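# Clear square E2, stand its piece on the table, shift D3 to E2

## Task

Lift the piece standing on square E2 off the board and set it upright somewhere on the table (not on the board, not off the table); after that, carry the piece from D3 onto E2. Square names come from the labels along the board's edge. When finished, all other squares must hold exactly what they held at the start, every piece must be standing upright, and each relocated piece must sit entirely within its new square.

## Robot and tools

Robot: two arms, left_arm and right_arm, each ending in a two-finger gripper. Calibrated bases in the scene frame: left_arm at (-0.030, +0.361, +0.130) m, right_arm at (-0.002, -0.338, +0.130) m, both almost unrotated. Each base sits on a plate joined to a shared metal frame behind the arms; for proximity warnings a plate and its half of the frame count as part of that arm.

Frame: the scene frame has its origin at table-top height halfway between the nominal bases; +x points out over the table, +y toward the left_arm side, +z up. Image left/right does not match arm names. Reported end_effector_position (m) and end_effector_quat_wxyz are in this frame and can be off by a few centimetres, more when reaching far. The reported position is the point between the finger pads, roughly 1 cm behind the tips. Fingers point along the gripper's +z and separate along its y.

Row format (shared by execute_actions and move): one flat list of 14 numbers, each in [-1, 1], always covering both arms: dx, dy, dz, rx, ry, rz, opening for left_arm, then the same seven for right_arm. dx..rz are offsets, not poses, measured along scene axes from that arm's Hand target at the moment the action or move begins; 1.0 equals 0.6 m or 180 degrees. rx, ry, rz form one rotation vector, turning about the Hand target's position. Offsets do not chain row to row inside one action or move list: every row counts from the same starting Hand target, but each new call starts from the new Hand target, so resending an offset moves the arm further. Six zeros re-request the current Hand target. Opening is absolute: +1 fully open (0.094 m), -1 closed. Always send the opening you want for both arms; a 0 means half open, not unchanged.

execute_actions(actions, cameras): actions is a list of actions; each action is up to 15 rows, each row lasting 1/30 s; a short action repeats its last row to fill 15 steps (0.5 s). An empty list just returns state and images. cameras picks images: cam_high, cam_low, cam_left_wrist, cam_right_wrist; omitted/null/["all"] gives all, [] gives none, a bad name voids the call.

move(target, speed, blend, opening_speed, blocking, cameras): target is one 14-number row or a list of up to 15 rows, all offsets from the same starting Hand targets. Grippers travel straight lines, all finishing together, in 0.5 s to 10 s (cut off at 10 s). speed is m/s per arm path, 0.002 to 4.3, default 0.25 (turn rate up to twice that in rad/s), one value or one per target. blend (m) rounds corners between list targets. opening_speed (per second on the -1..1 scale, at least 0.2) ramps the fingers; use it near its minimum on fragile items. Openings changed in later list targets apply only after everything comes to rest there. Paths ignore obstacles and the other arm; faster moves stray and hit harder, and targets set deep past a contact press harder. Avoid paths passing near an arm's own base, which can flip its shoulder posture. blocking=false returns after about 0.5 s while the move continues.

The move: line reports the ending: done (within 10 mm and 2 degrees, at rest), off_target, moving, held (a check blocked the step or the clearance check halted the move) or fault; limits=paced means a pose was clipped, limits=held means steps were withheld. done/off_target say nothing about contact.

wait(seconds 0 to 10): lets time pass holding commands; returns early if a running move ends. stop(): brakes a running move (needs braking distance). zoom_image(camera, region [x0,y0,x1,y1] in pixels, max 504x504) enlarges part of that camera's latest image; images are 896x504. finished_scene(scene=1) ends everything irreversibly; the goal must hold with the robot let go.

Reading results: Hand target is the last commanded pose after clipping; grippers often rest a centimetre or so short of it from friction and weight, which is not a contact sign. Resend the shortfall as an offset if needed. Commanded orientation is clipped to 40 degrees from the measured one each step. grip_measured uses the opening scale; empty it reads up to ~2.7 mm wide, and on a hard part it reads a bit narrower (about 0.064) than the part. Commanding about 0.05 below the touch reading (0.11 for small/round) gives full squeeze, 50-64 N per pad. To release, command well above grip_measured. grip_effort_nm is motor effort, negative closing, not pad force. Joint torques include gravity, have offsets and noise; numbers 3 and 4 wrap at ±28 N m. "within noise" on Joint velocities means at rest. Joint ranges (rad): waist ±2.880, shoulder 0 to 3.142, elbow 0 to 3.019, wrist pitch -1.693 to 1.571, wrist yaw ±1.571, wrist roll ±2.094.

Avoid: dropping or releasing moving pieces, knocking pieces over or off the table, hard contact between the arms (including gripping the other arm's fingers), fast slams or hard pushes. A blocked arm keeps pushing until commanded back past its gripper. Holding loads, stretched postures or unreachable targets heat motors; MOTOR HOT appears at 85 °C, and at 100 °C that arm goes limp for 30-60 s or more. Thinking time runs the simulation too.

Each tool is called after ">>>" as name(argument=value, ...) on one line, values as JSON.

## Session

>>> execute_actions(actions=[])

Scene clock: 0.00 s.
left_arm: end_effector_position=(+0.4805, +0.0078, +0.1215) grip_measured=+1.000 grip_effort_nm=n/a end_effector_quat_wxyz=(+0.040, +0.028, +0.999, +0.011) | right_arm: end_effector_position=(+0.6324, -0.1936, +0.1017) grip_measured=+1.000 grip_effort_nm=n/a end_effector_quat_wxyz=(+0.236, -0.395, +0.886, +0.054)
Joint positions: left_arm=[-0.642 2.094 1.596 -1.01 -0.088 -0.57 0.094] | right_arm=[0.148 2.018 1.333 -0.426 -0.201 -0.627 0.094]
Joint velocities: within noise
Joint torques (N m): no reading
Heat: left arm: hottest shoulder 32 °C; right arm: hottest wrist yaw 35 °C.
Hand target: left_arm +0.4849, +0.0048, +0.1191; +0.042, +0.027, +0.999, +0.010 | right_arm +0.6458, -0.1914, +0.1178; +0.254, -0.395, +0.881, +0.050
Tool commands: left_gripper/opening=+1.0 right_gripper/opening=+1.0

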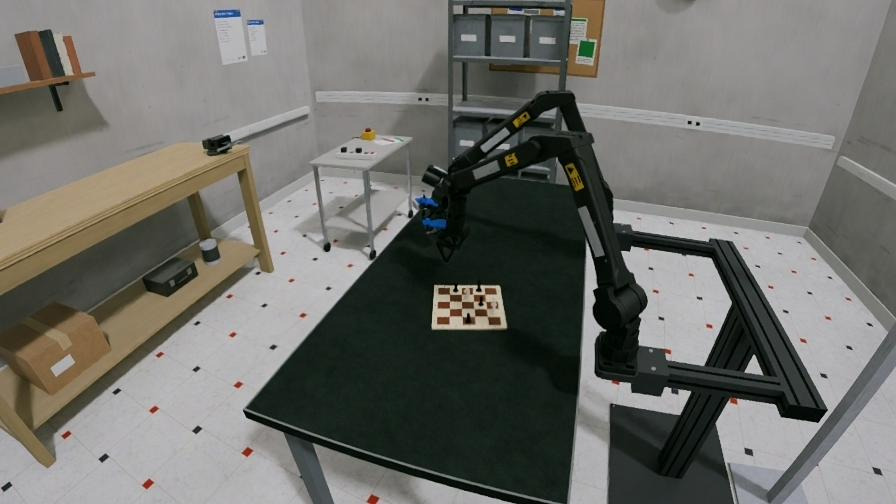

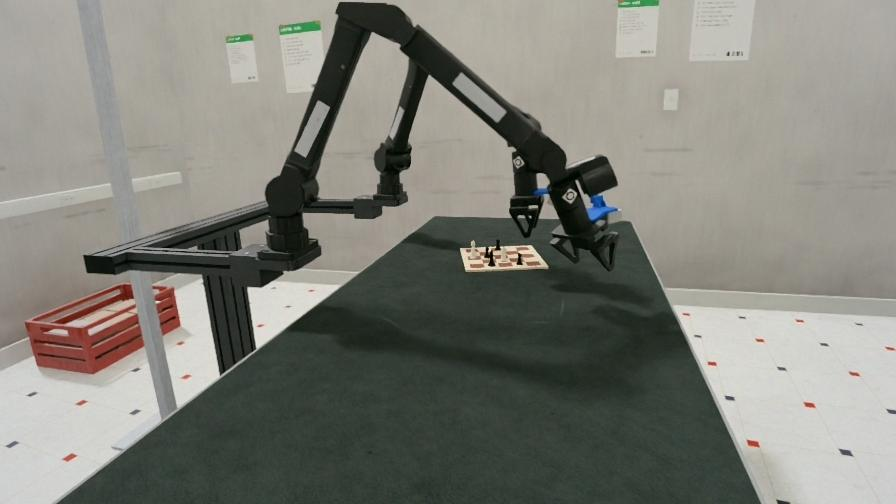

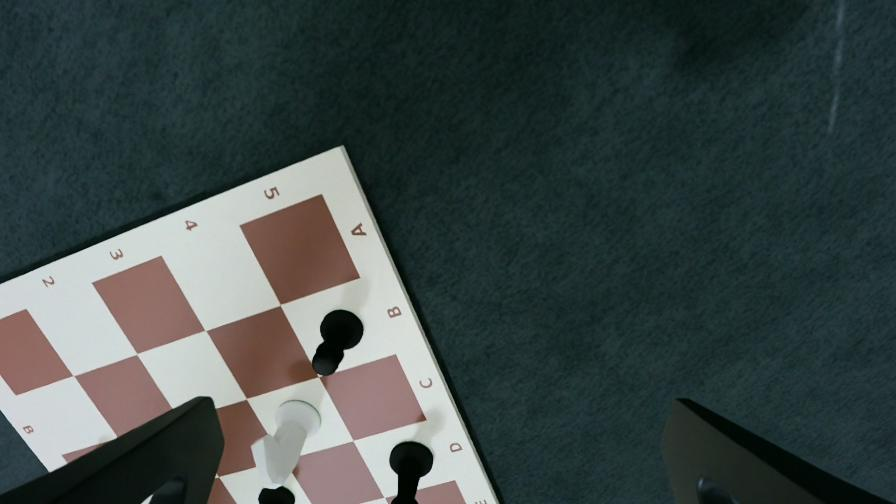

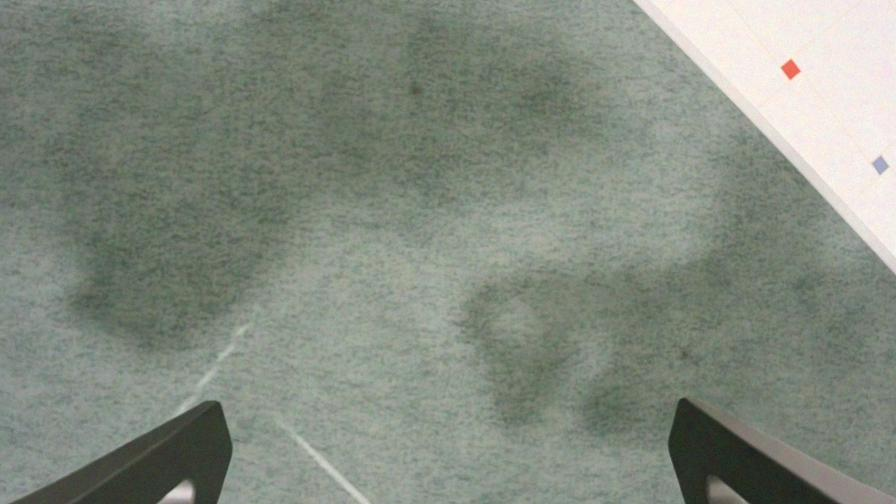

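>>> zoom_image(camera="cam_high", region=[415, 265, 525, 345])

>>> zoom_image(camera="cam_low", region=[440, 225, 570, 285])

>>> zoom_image(camera="cam_left_wrist", region=[0, 130, 504, 504])

Scaled by 4.582 from the camera's 896x504 image, which has a finer 1280x720 frame.

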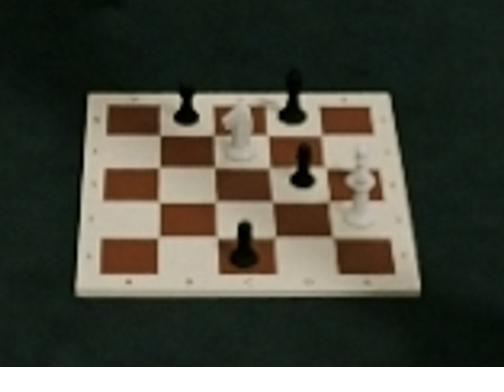

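Scaled by 3.877 from the camera's 896x504 image, which has a finer 1280x720 frame.

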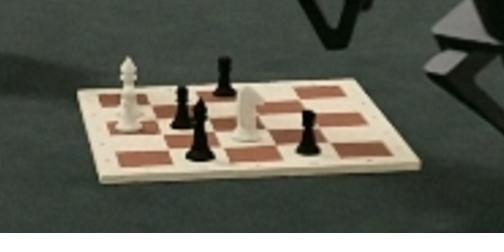

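Scaled by 1.000.

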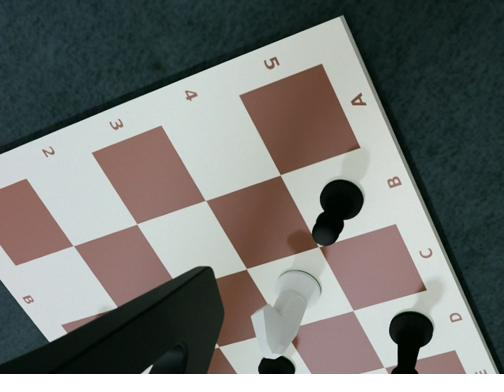

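>>> move(target=[-0.3015, 0.2287, 0.0848, -0.01037, 0.0256, 0.11323, 1.0, 0, 0, 0, 0, 0, 0, 1.0], speed=0.25)

Scene clock: 138.40 s.
left_arm: end_effector_position=(+0.3035, +0.1388, +0.1725) grip_measured=+1.000 grip_effort_nm=-0.007 end_effector_quat_wxyz=(+0.002, -0.139, +0.990, +0.000) | right_arm: end_effector_position=(+0.6324, -0.1936, +0.1017) grip_measured=+1.000 grip_effort_nm=-0.012 end_effector_quat_wxyz=(+0.236, -0.395, +0.886, +0.054)
Joint positions: left_arm=[-0.614 1.555 0.948 -0.951 -0.026 -0.88 0.094] | right_arm=[0.148 2.018 1.333 -0.426 -0.201 -0.627 0.094]
Joint velocities: within noise
Joint torques (N m): left_arm=[-0.91 -9.7 7.9 0.2 -0.07 -0.14] | right_arm=[0.32 -18.55 10.06 1.74 -0.16 -0.02]
Heat: left arm: hottest shoulder 39 °C; right arm: hottest shoulder 44 °C.
Hand target: left_arm +0.3040, +0.1421, +0.1699; +0.000, -0.150, +0.989, +0.000 | right_arm +0.6458, -0.1914, +0.1178; +0.254, -0.395, +0.881, +0.050
Off the commanded pose: left_arm 0.004 m, 1 deg | right_arm 0.021 m, 2 deg.
move: off_target (right_arm)

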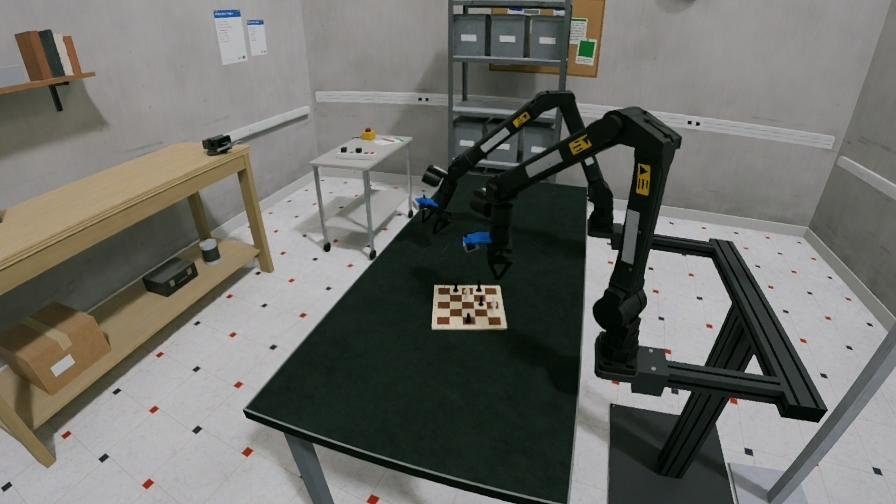

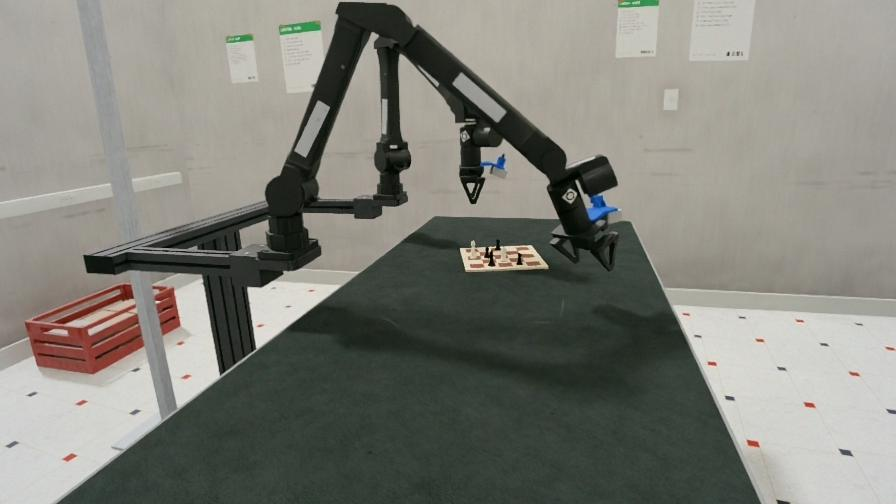

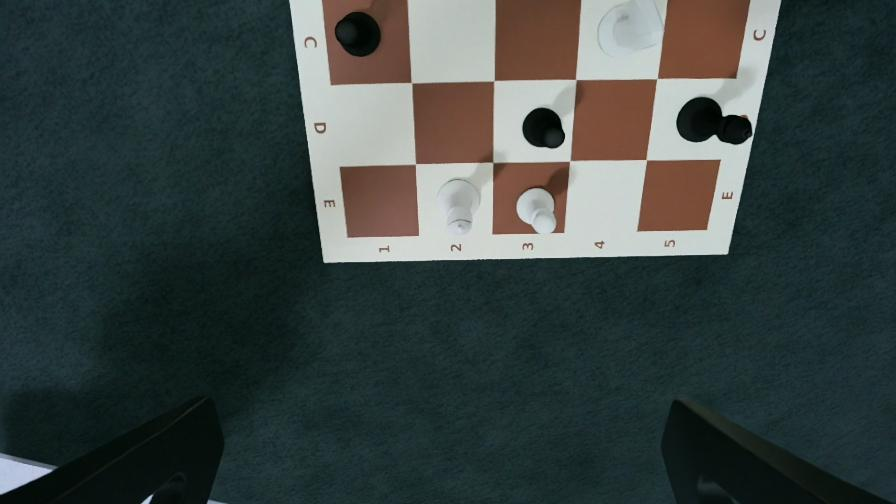

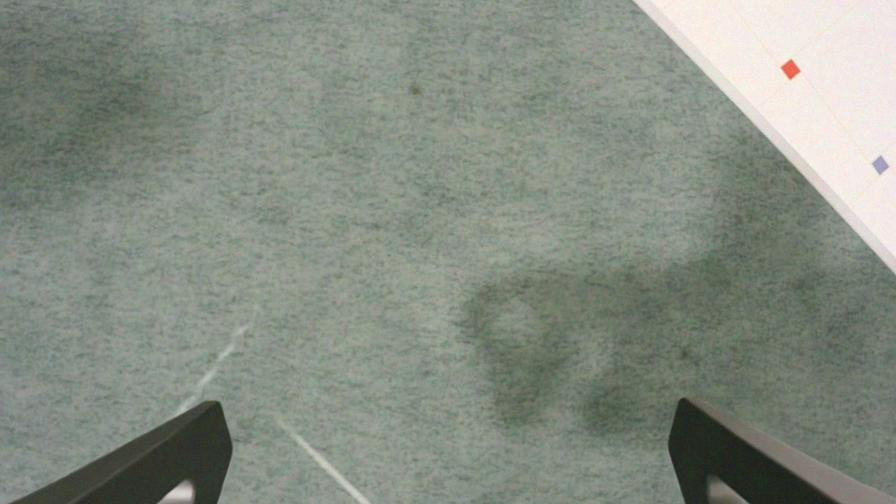

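>>> zoom_image(camera="cam_left_wrist", region=[300, 60, 620, 280])

>>> zoom_image(camera="cam_left_wrist", region=[410, 140, 590, 270])

Scaled by 1.575 from the camera's 896x504 image, which has a finer 1280x720 frame.

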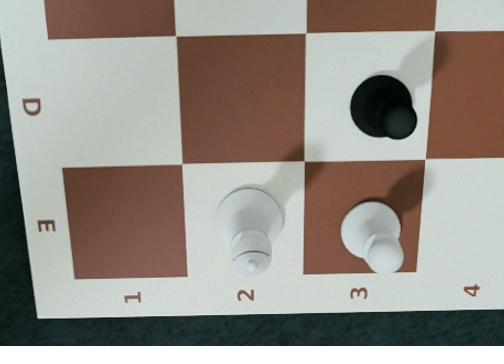

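Scaled by 2.800 from the camera's 896x504 image, which has a finer 1280x720 frame.

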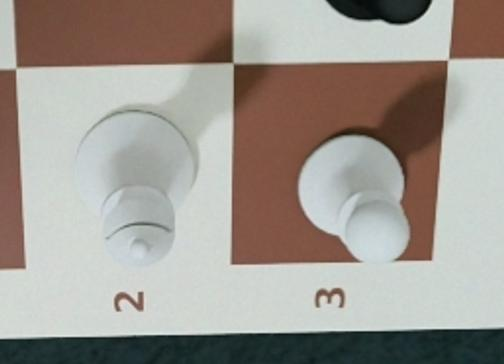

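>>> zoom_image(camera="cam_left_wrist", region=[0, 370, 280, 504])

>>> zoom_image(camera="cam_left_wrist", region=[620, 370, 896, 504])

>>> zoom_image(camera="cam_low", region=[430, 100, 640, 290])

Scaled by 1.800 from the camera's 896x504 image, which has a finer 1280x720 frame.

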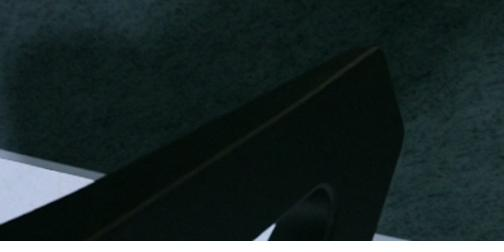

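Scaled by 1.826 from the camera's 896x504 image, which has a finer 1280x720 frame.

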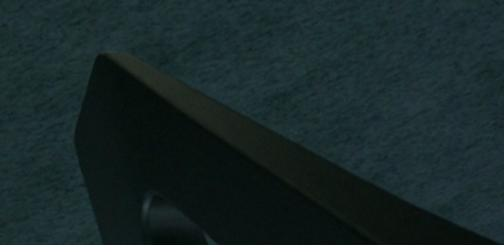

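Scaled by 2.400 from the camera's 896x504 image, which has a finer 1280x720 frame.

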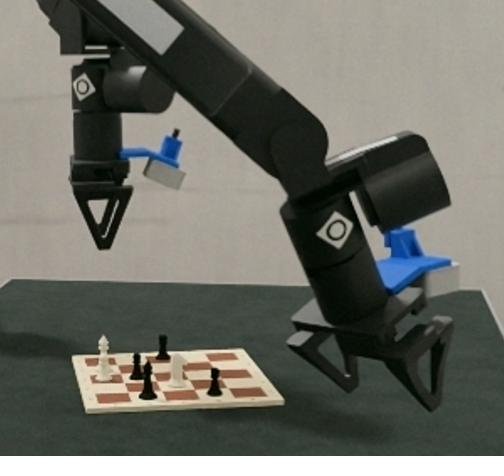

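>>> zoom_image(camera="cam_low", region=[455, 232, 555, 280])

>>> zoom_image(camera="cam_high", region=[460, 220, 540, 340])

Scaled by 5.040 from the camera's 896x504 image, which has a finer 1280x720 frame.

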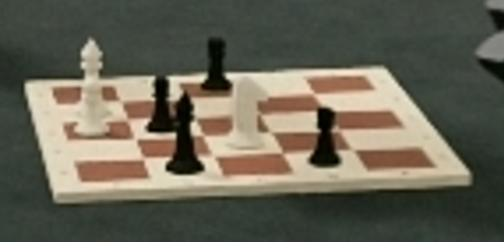

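Scaled by 4.200 from the camera's 896x504 image, which has a finer 1280x720 frame.

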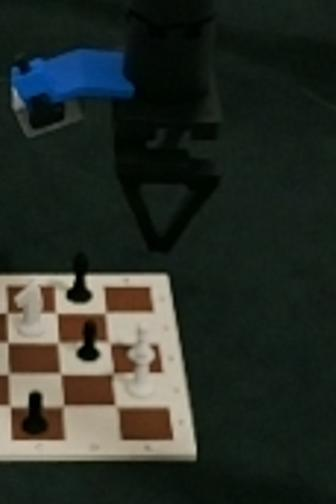

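>>> zoom_image(camera="cam_right_wrist", region=[0, 370, 280, 504])

>>> zoom_image(camera="cam_low", region=[520, 140, 640, 280])

Scaled by 1.800 from the camera's 896x504 image, which has a finer 1280x720 frame.

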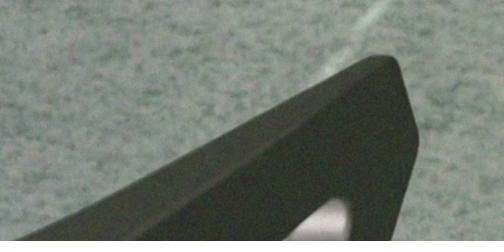

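Scaled by 3.600 from the camera's 896x504 image, which has a finer 1280x720 frame.

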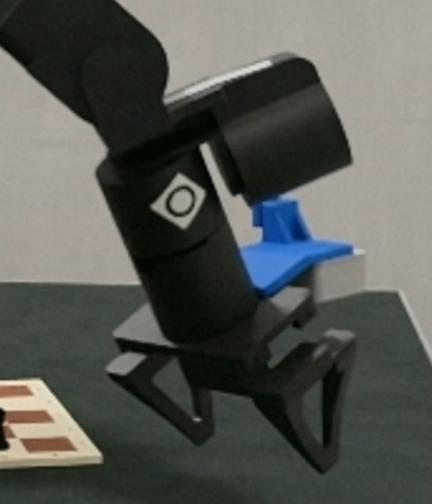

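>>> move(target=[0.0033, -0.008, -0.054, 0, 0, -0.5003, 1.0, 0, 0, 0, 0, 0, 0, 1.0], speed=0.5, cameras=["cam_left_wrist", "cam_high", "cam_low"])

Scene clock: 308.97 s.
left_arm: end_effector_position=(+0.3091, +0.1343, +0.1508) grip_measured=+1.000 grip_effort_nm=-0.017 end_effector_quat_wxyz=(+0.011, +0.589, +0.808, +0.002) | right_arm: end_effector_position=(+0.6324, -0.1936, +0.1017) grip_measured=+1.000 grip_effort_nm=-0.002 end_effector_quat_wxyz=(+0.236, -0.395, +0.886, +0.054)
Joint positions: left_arm=[-0.614 1.599 0.931 -0.871 -0.026 0.66 0.094] | right_arm=[0.148 2.018 1.333 -0.426 -0.201 -0.627 0.094]
Joint velocities: within noise
Joint torques (N m): left_arm=[-1.32 -8.41 7.1 0.65 0.06 0.12] | right_arm=[0.32 -18.55 10.06 1.73 -0.16 -0.02]
Heat: left arm: hottest shoulder 35 °C; right arm: hottest shoulder 45 °C.
Hand target: left_arm +0.3060, +0.1373, +0.1375; +0.000, +0.593, +0.805, +0.000 | right_arm +0.6458, -0.1914, +0.1178; +0.254, -0.395, +0.881, +0.050
Off the commanded pose: left_arm 0.014 m, 1 deg | right_arm 0.021 m, 2 deg.
move: off_target (left_arm, right_arm)
Images, in order (width x height): cam_high 896x504, cam_low 896x504, cam_left_wrist 896x504.

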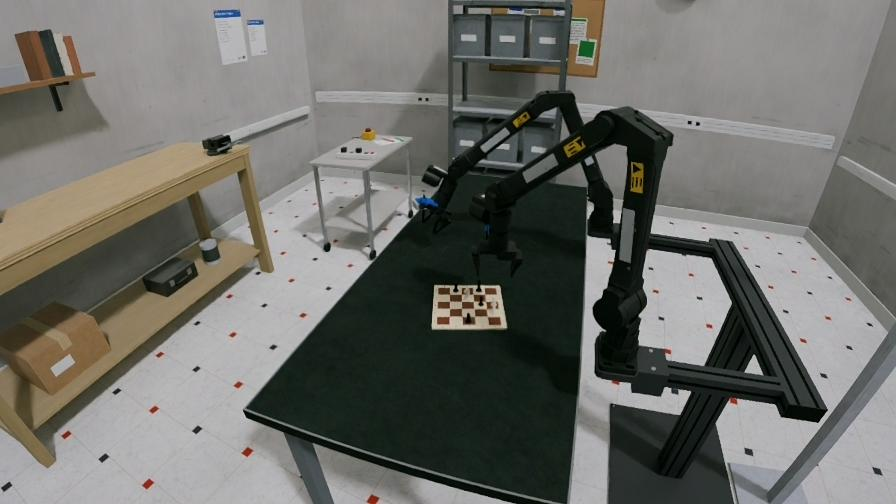

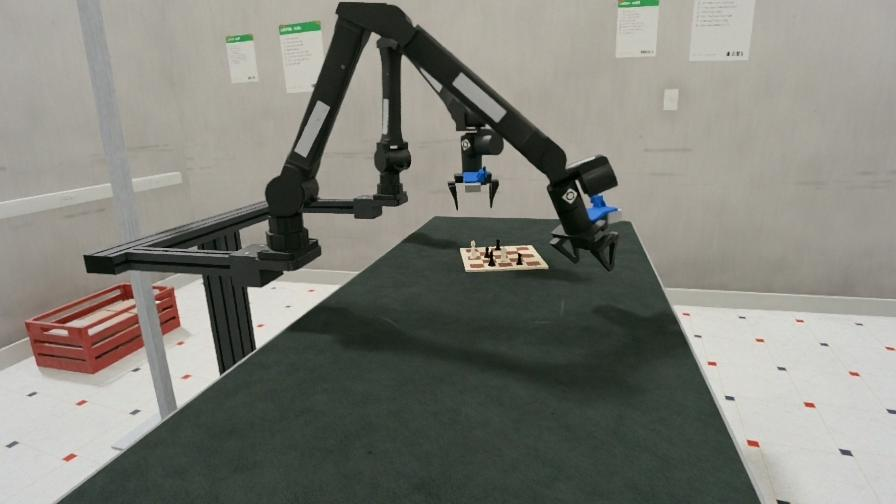

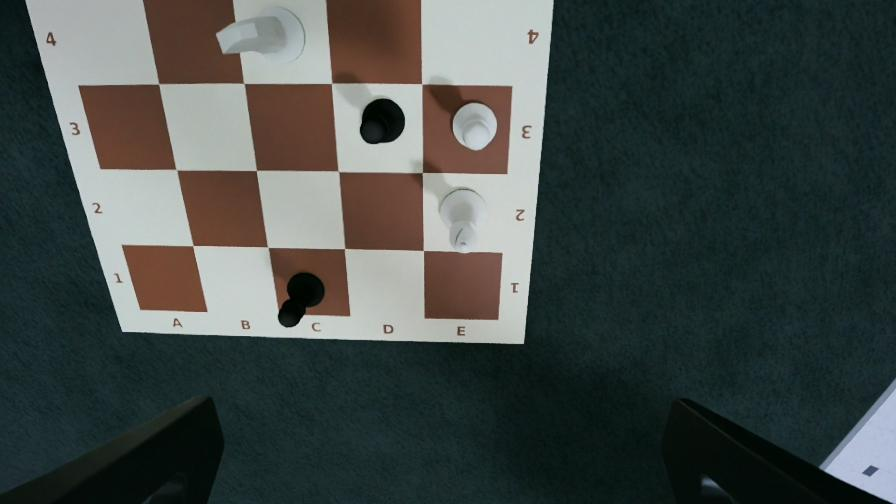

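>>> move(target=[-0.0143, -0.0013, -0.1042, 0, 0, 0, 0.0, 0, 0, 0, 0, 0, 0, 1.0], speed=0.2, cameras=["cam_left_wrist", "cam_low", "cam_high"])

Scene clock: 354.17 s.
left_arm: end_effector_position=(+0.2995, +0.1388, +0.0804) grip_measured=+0.002 grip_effort_nm=-0.115 end_effector_quat_wxyz=(+0.001, +0.590, +0.808, +0.001) | right_arm: end_effector_position=(+0.6324, -0.1936, +0.1017) grip_measured=+1.000 grip_effort_nm=-0.007 end_effector_quat_wxyz=(+0.236, -0.395, +0.886, +0.054)
Joint positions: left_arm=[-0.614 1.734 0.86 -0.686 -0.026 0.661 0.047] | right_arm=[0.148 2.018 1.333 -0.426 -0.201 -0.627 0.094]
Joint velocities: within noise
Joint torques (N m): left_arm=[-2.08 -9.93 6.3 0.61 0.05 0] | right_arm=[0.32 -18.55 10.06 1.73 -0.16 -0.02]
Heat: left arm: hottest shoulder 34 °C; right arm: hottest shoulder 45 °C.
Hand target: left_arm +0.2973, +0.1365, +0.0749; +0.000, +0.593, +0.805, +0.000 | right_arm +0.6458, -0.1914, +0.1178; +0.254, -0.395, +0.881, +0.050
Off the commanded pose: left_arm 0.006 m, 1 deg | right_arm 0.021 m, 2 deg.
move: off_target (right_arm)
Images, in order (width x height): cam_high 896x504, cam_low 896x504, cam_left_wrist 896x504.

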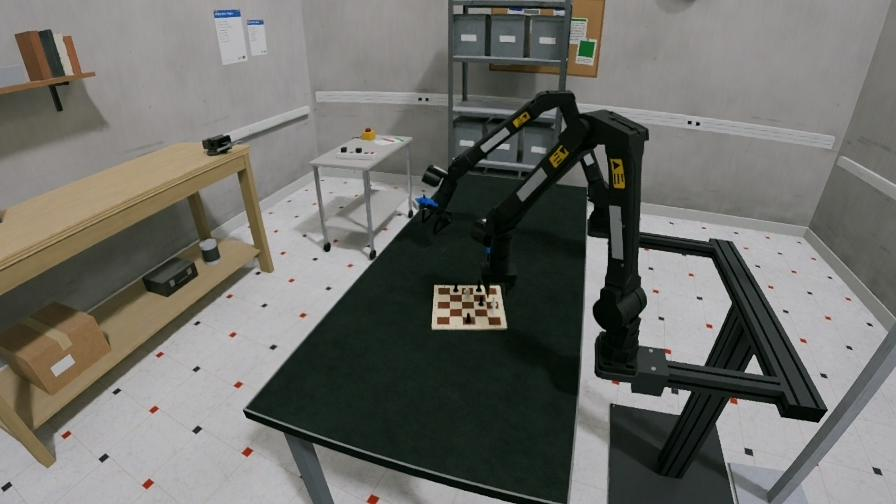

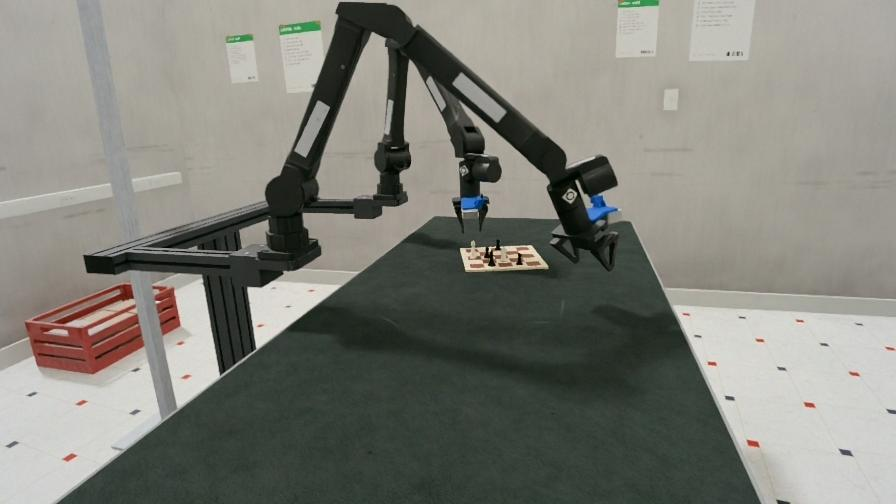

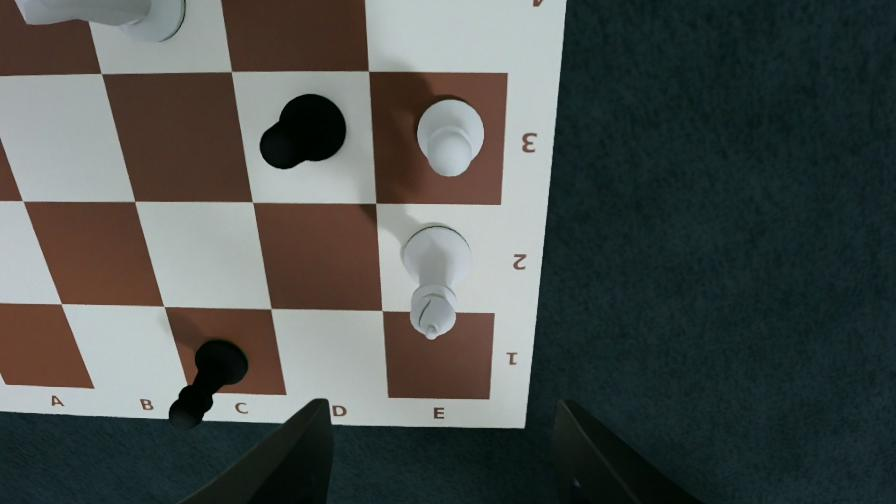

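>>> move(target=[[0.008, -0.0067, -0.004, 0, 0, 0, 0.0, 0, 0, 0, 0, 0, 0, 1.0], [0.008, -0.0067, -0.059, 0, 0, 0, 0.0, 0, 0, 0, 0, 0, 0, 1.0]], speed=0.12, cameras=["cam_left_wrist", "cam_low", "cam_high"])

Scene clock: 393.43 s.
left_arm: end_effector_position=(+0.3027, +0.1356, +0.0459) grip_measured=+0.002 grip_effort_nm=-0.120 end_effector_quat_wxyz=(+0.000, +0.590, +0.808, +0.001) | right_arm: end_effector_position=(+0.6324, -0.1936, +0.1017) grip_measured=+1.000 grip_effort_nm=-0.012 end_effector_quat_wxyz=(+0.236, -0.395, +0.886, +0.054)
Joint positions: left_arm=[-0.614 1.826 0.86 -0.595 -0.026 0.661 0.047] | right_arm=[0.148 2.018 1.333 -0.426 -0.201 -0.627 0.094]
Joint velocities: within noise
Joint torques (N m): left_arm=[-2.02 -10.05 6.13 0.59 0.05 0.01] | right_arm=[0.32 -18.55 10.04 1.73 -0.16 -0.02]
Heat: left arm: hottest shoulder 34 °C; right arm: hottest shoulder 45 °C.
Hand target: left_arm +0.3021, +0.1325, +0.0395; +0.000, +0.593, +0.805, +0.000 | right_arm +0.6458, -0.1914, +0.1178; +0.254, -0.395, +0.881, +0.050
Off the commanded pose: left_arm 0.007 m, 1 deg | right_arm 0.021 m, 2 deg.
move: off_target (right_arm)
Images, in order (width x height): cam_high 896x504, cam_low 896x504, cam_left_wrist 896x504.

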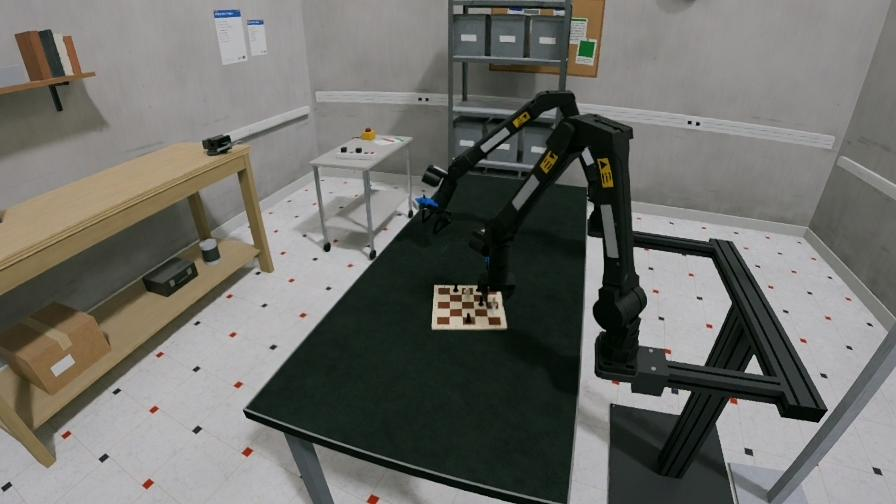

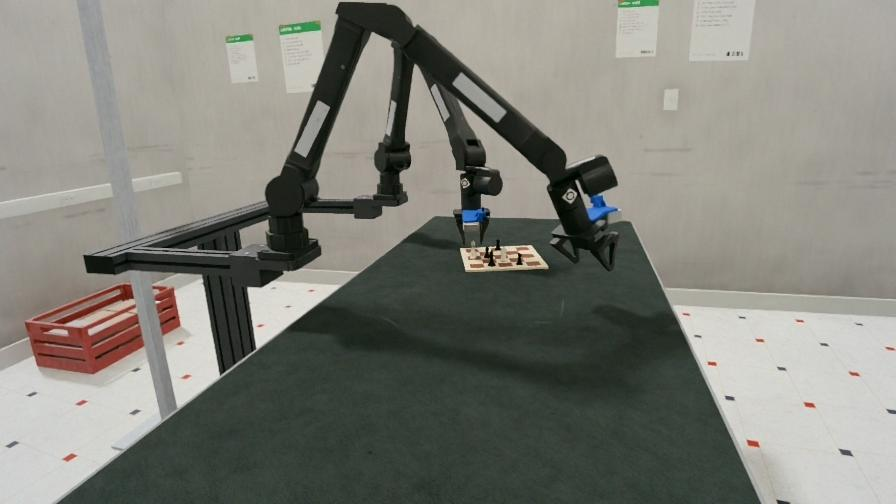

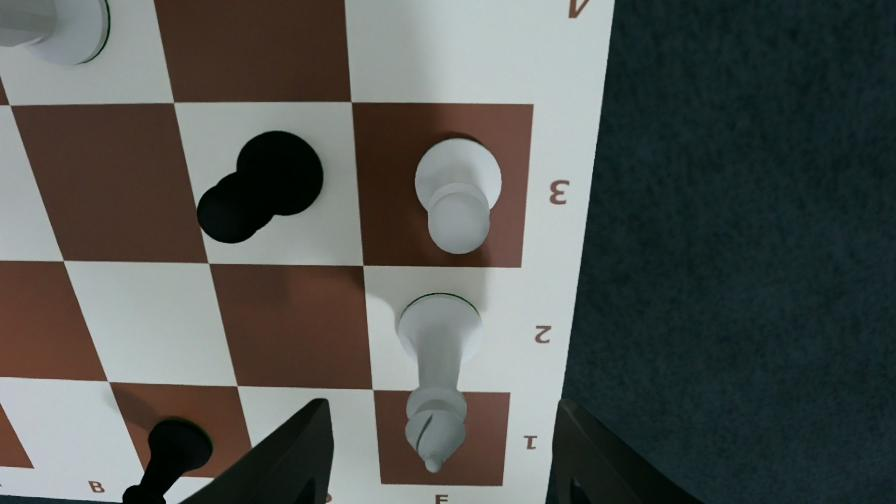

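>>> move(target=[[0.0027, 0.0008, -0.0265, 0, 0, 0, 0.0, 0, 0, 0, 0, 0, 0, 1.0], [0.0027, 0.0008, -0.0265, 0, 0, 0, -0.85, 0, 0, 0, 0, 0, 0, 1.0]], speed=0.08, opening_speed=0.5, cameras=["cam_left_wrist", "cam_low"])

Scene clock: 418.23 s.
left_arm: end_effector_position=(+0.3045, +0.1340, +0.0326) grip_measured=-0.789 grip_effort_nm=-1.004 end_effector_quat_wxyz=(+0.004, +0.590, +0.808, +0.001) | right_arm: end_effector_position=(+0.6324, -0.1936, +0.1017) grip_measured=+1.000 grip_effort_nm=-0.002 end_effector_quat_wxyz=(+0.236, -0.395, +0.886, +0.054)
Joint positions: left_arm=[-0.614 1.861 0.86 -0.553 -0.026 0.661 0.01] | right_arm=[0.148 2.018 1.333 -0.426 -0.201 -0.627 0.094]
Joint velocities: within noise
Joint torques (N m): left_arm=[-1.73 -9.76 5.93 0.61 0.05 0.06] | right_arm=[0.32 -18.55 10.07 1.73 -0.16 -0.02]
Heat: left arm: hottest shoulder 34 °C; right arm: hottest shoulder 45 °C.
Hand target: left_arm +0.3038, +0.1330, +0.0236; +0.000, +0.593, +0.805, +0.000 | right_arm +0.6458, -0.1914, +0.1178; +0.254, -0.395, +0.881, +0.050
Off the commanded pose: left_arm 0.009 m, 1 deg | right_arm 0.021 m, 2 deg.
move: off_target (right_arm)
Images, in order (width x height): cam_low 896x504, cam_left_wrist 896x504.

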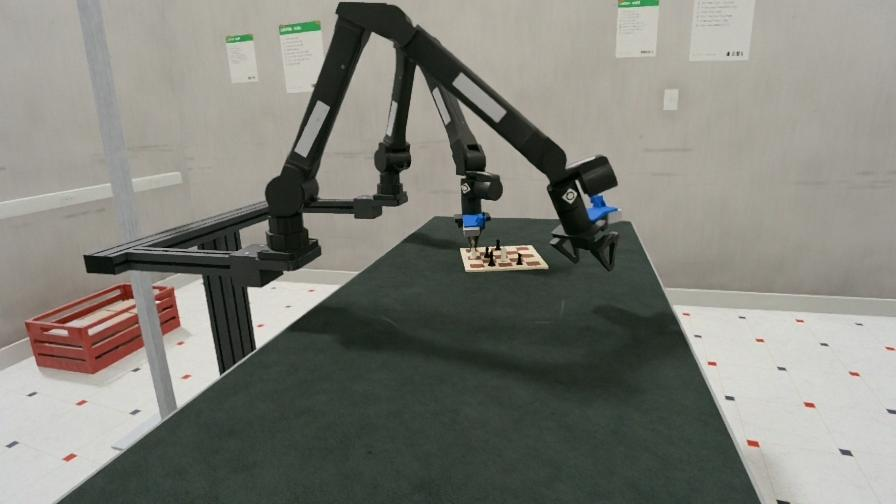

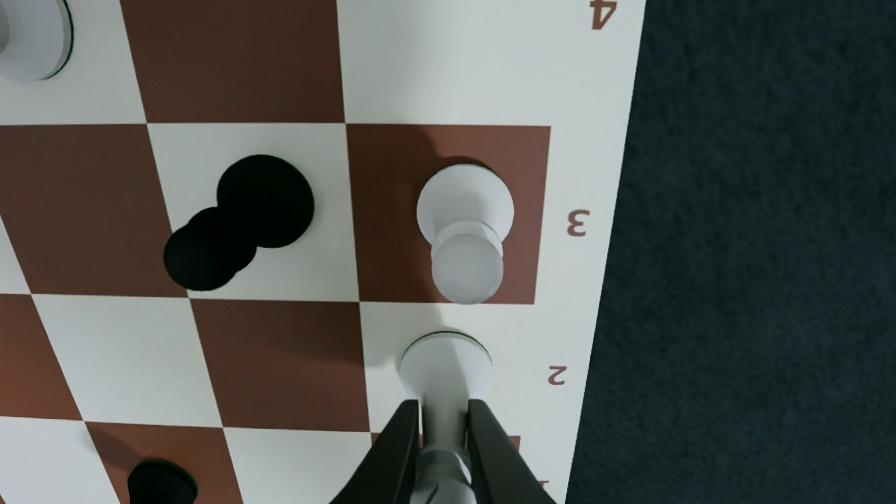

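>>> move(target=[[0, 0, 0.075, 0, 0, 0, -0.85, 0, 0, 0, 0, 0, 0, 1.0], [-0.1458, -0.04, 0.075, 0, 0, 0, -0.85, 0, 0, 0, 0, 0, 0, 1.0]], speed=0.12, blend=[0.015, 0], cameras=["cam_left_wrist", "cam_low", "cam_high"])

Scene clock: 445.30 s.
left_arm: end_effector_position=(+0.2165, +0.1099, +0.0673) grip_measured=-0.791 grip_effort_nm=-1.033 end_effector_quat_wxyz=(-0.007, +0.598, +0.802, +0.001) | right_arm: end_effector_position=(+0.6324, -0.1936, +0.1017) grip_measured=+1.000 grip_effort_nm=-0.002 end_effector_quat_wxyz=(+0.236, -0.395, +0.886, +0.054)
Joint positions: left_arm=[-0.814 1.695 0.735 -0.621 -0.025 0.48 0.01] | right_arm=[0.148 2.018 1.333 -0.426 -0.201 -0.627 0.094]
Joint velocities: within noise
Joint torques (N m): left_arm=[-1.79 -10.11 5.2 0.57 -0.06 -0.16] | right_arm=[0.32 -18.55 10.07 1.72 -0.16 -0.02]
Heat: left arm: hottest shoulder 34 °C; right arm: hottest shoulder 45 °C.
Hand target: left_arm +0.2164, +0.1089, +0.0687; +0.000, +0.593, +0.805, +0.000 | right_arm +0.6458, -0.1914, +0.1178; +0.254, -0.395, +0.881, +0.050
Off the commanded pose: left_arm 0.002 m, 1 deg | right_arm 0.021 m, 2 deg.
move: off_target (right_arm)
Images, in order (width x height): cam_high 896x504, cam_low 896x504, cam_left_wrist 896x504.

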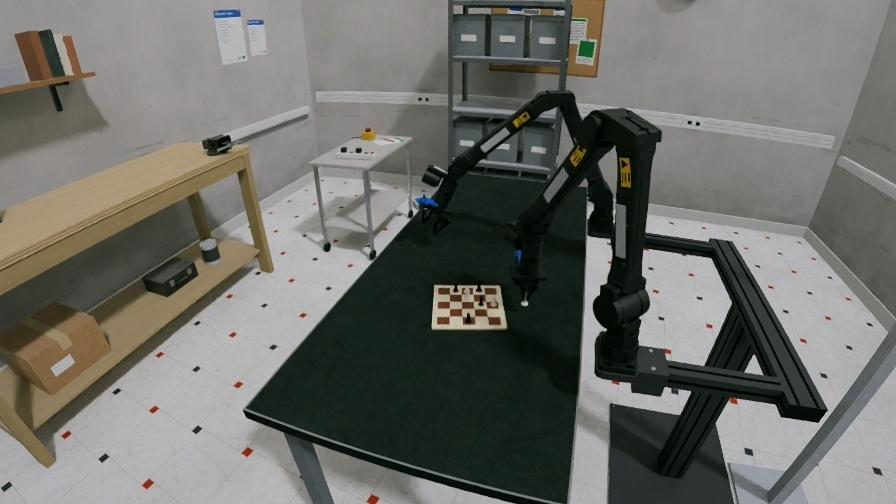

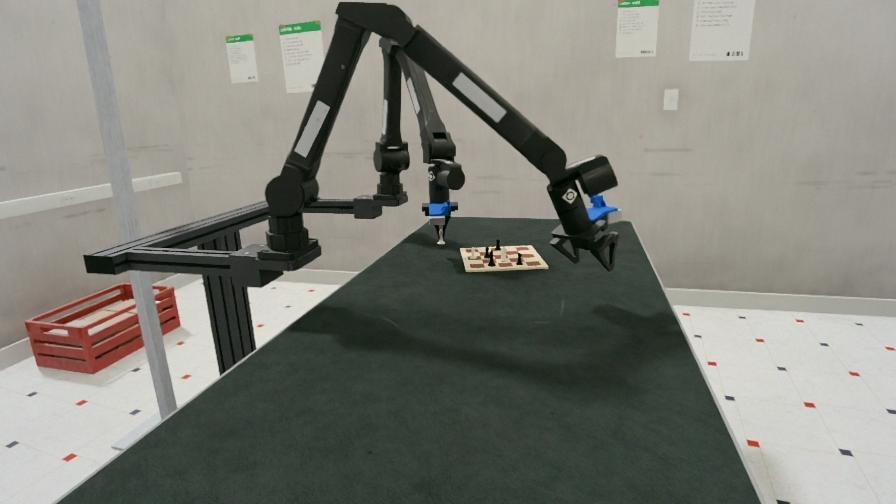

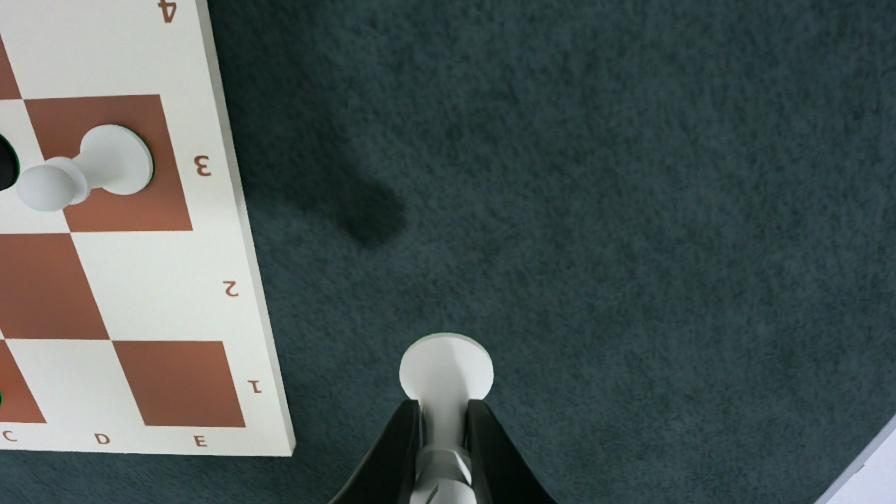

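>>> move(target=[0, 0, -0.0785, 0, 0, 0, -0.85, 0, 0, 0, 0, 0, 0, 1.0], speed=0.06, cameras=["cam_left_wrist", "cam_low"])

>>> zoom_image(camera="cam_low", region=[410, 190, 480, 260])

Scene clock: 455.97 s.
left_arm: end_effector_position=(+0.2205, +0.1045, +0.0306) grip_measured=-0.791 grip_effort_nm=-1.038 end_effector_quat_wxyz=(+0.008, +0.597, +0.802, -0.001) | right_arm: end_effector_position=(+0.6324, -0.1936, +0.1017) grip_measured=+1.000 grip_effort_nm=0.002 end_effector_quat_wxyz=(+0.236, -0.395, +0.886, +0.054)
Joint positions: left_arm=[-0.814 1.797 0.721 -0.475 -0.025 0.479 0.01] | right_arm=[0.148 2.018 1.333 -0.426 -0.201 -0.627 0.094]
Joint velocities: within noise
Joint torques (N m): left_arm=[-1.55 -8.35 4.34 0.62 -0.06 -0.11] | right_arm=[0.32 -18.55 10.04 1.73 -0.16 -0.02]
Heat: left arm: hottest shoulder 34 °C; right arm: hottest shoulder 45 °C.
Hand target: left_arm +0.2163, +0.1090, +0.0216; +0.000, +0.593, +0.805, +0.000 | right_arm +0.6458, -0.1914, +0.1178; +0.254, -0.395, +0.881, +0.050
Off the commanded pose: left_arm 0.011 m, 1 deg | right_arm 0.021 m, 2 deg.
move: off_target (left_arm, right_arm)
Images, in order (width x height): cam_low 896x504, cam_left_wrist 896x504.

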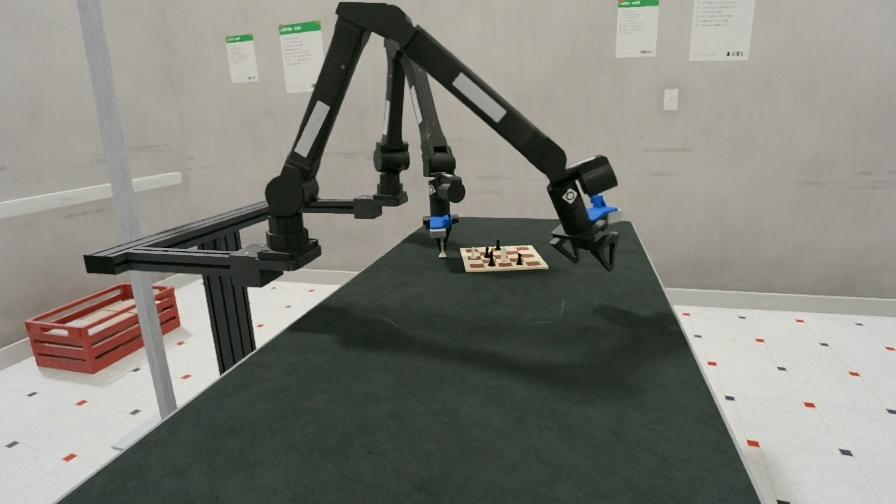

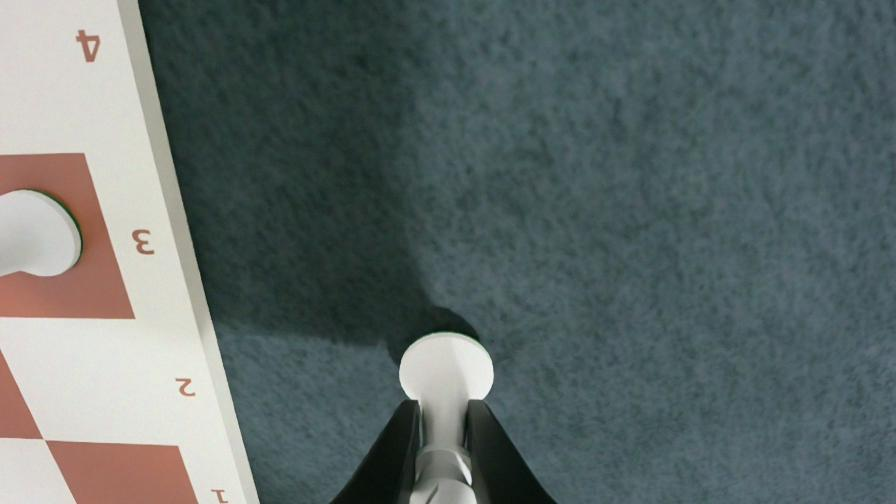

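Scaled by 7.200 from the camera's 896x504 image, which has a finer 1280x720 frame.

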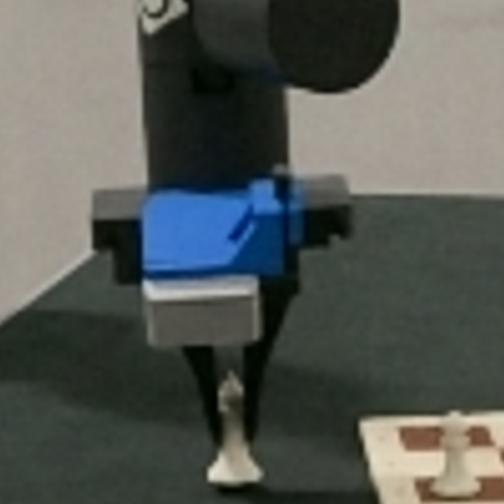

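>>> move(target=[0, 0, -0.01, 0, 0, 0, -0.85, 0, 0, 0, 0, 0, 0, 1.0], speed=0.03, cameras=["cam_left_wrist", "cam_low"])

>>> zoom_image(camera="cam_low", region=[420, 220, 470, 270])

Scene clock: 463.77 s.
left_arm: end_effector_position=(+0.2211, +0.1037, +0.0259) grip_measured=-0.791 grip_effort_nm=-1.033 end_effector_quat_wxyz=(+0.009, +0.597, +0.802, -0.002) | right_arm: end_effector_position=(+0.6324, -0.1936, +0.1017) grip_measured=+1.000 grip_effort_nm=-0.002 end_effector_quat_wxyz=(+0.236, -0.395, +0.886, +0.054)
Joint positions: left_arm=[-0.814 1.811 0.721 -0.457 -0.025 0.479 0.01] | right_arm=[0.148 2.018 1.333 -0.426 -0.201 -0.627 0.094]
Joint velocities: within noise
Joint torques (N m): left_arm=[-1.49 -8.23 4.21 0.66 -0.07 -0.11] | right_arm=[0.32 -18.55 10.06 1.73 -0.16 -0.02]
Heat: left arm: hottest shoulder 34 °C; right arm: hottest shoulder 45 °C.
Hand target: left_arm +0.2163, +0.1091, +0.0155; +0.000, +0.593, +0.805, +0.000 | right_arm +0.6458, -0.1914, +0.1178; +0.254, -0.395, +0.881, +0.050
Off the commanded pose: left_arm 0.013 m, 1 deg | right_arm 0.021 m, 2 deg.
move: off_target (left_arm, right_arm)
Images, in order (width x height): cam_low 896x504, cam_left_wrist 896x504.

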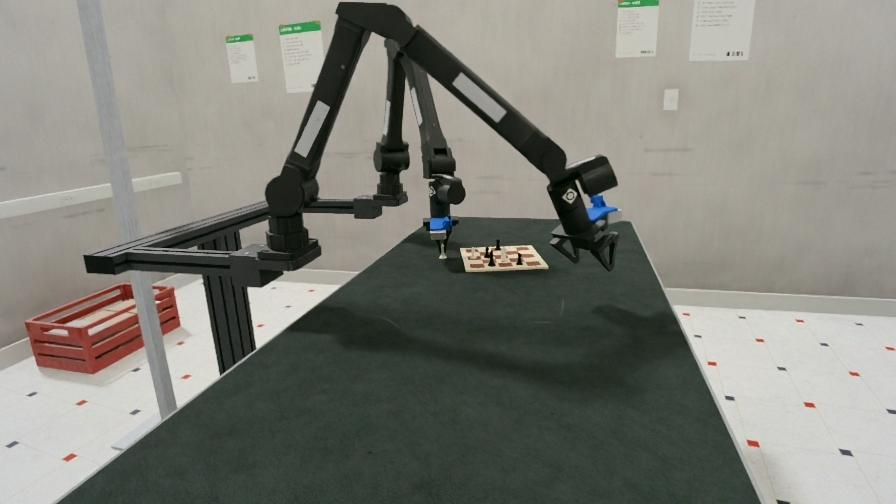

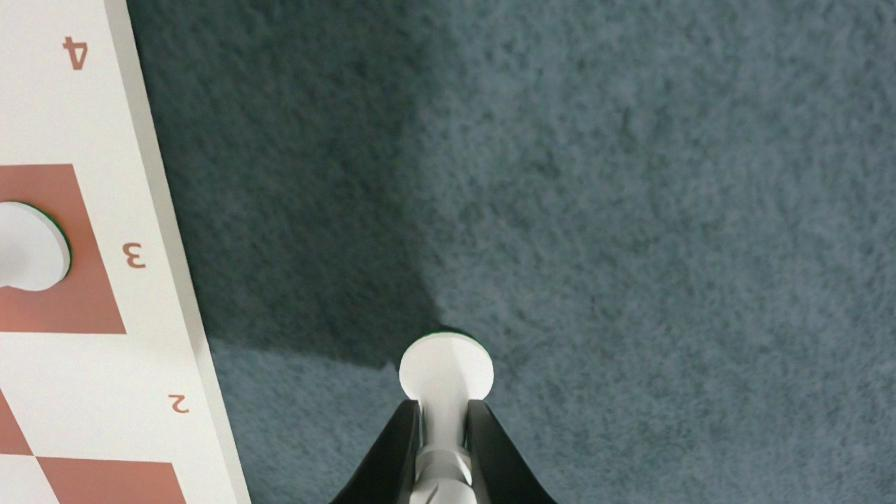

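Scaled by 10.080 from the camera's 896x504 image, which has a finer 1280x720 frame.

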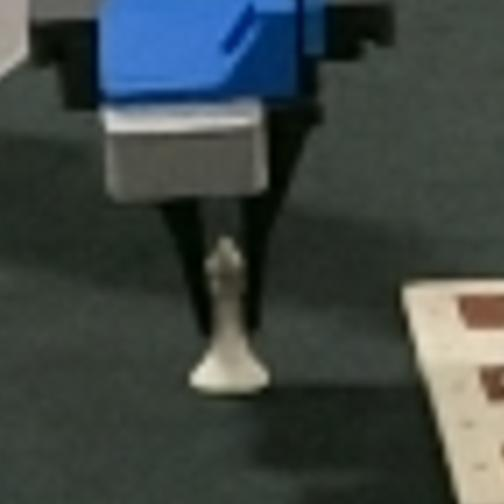

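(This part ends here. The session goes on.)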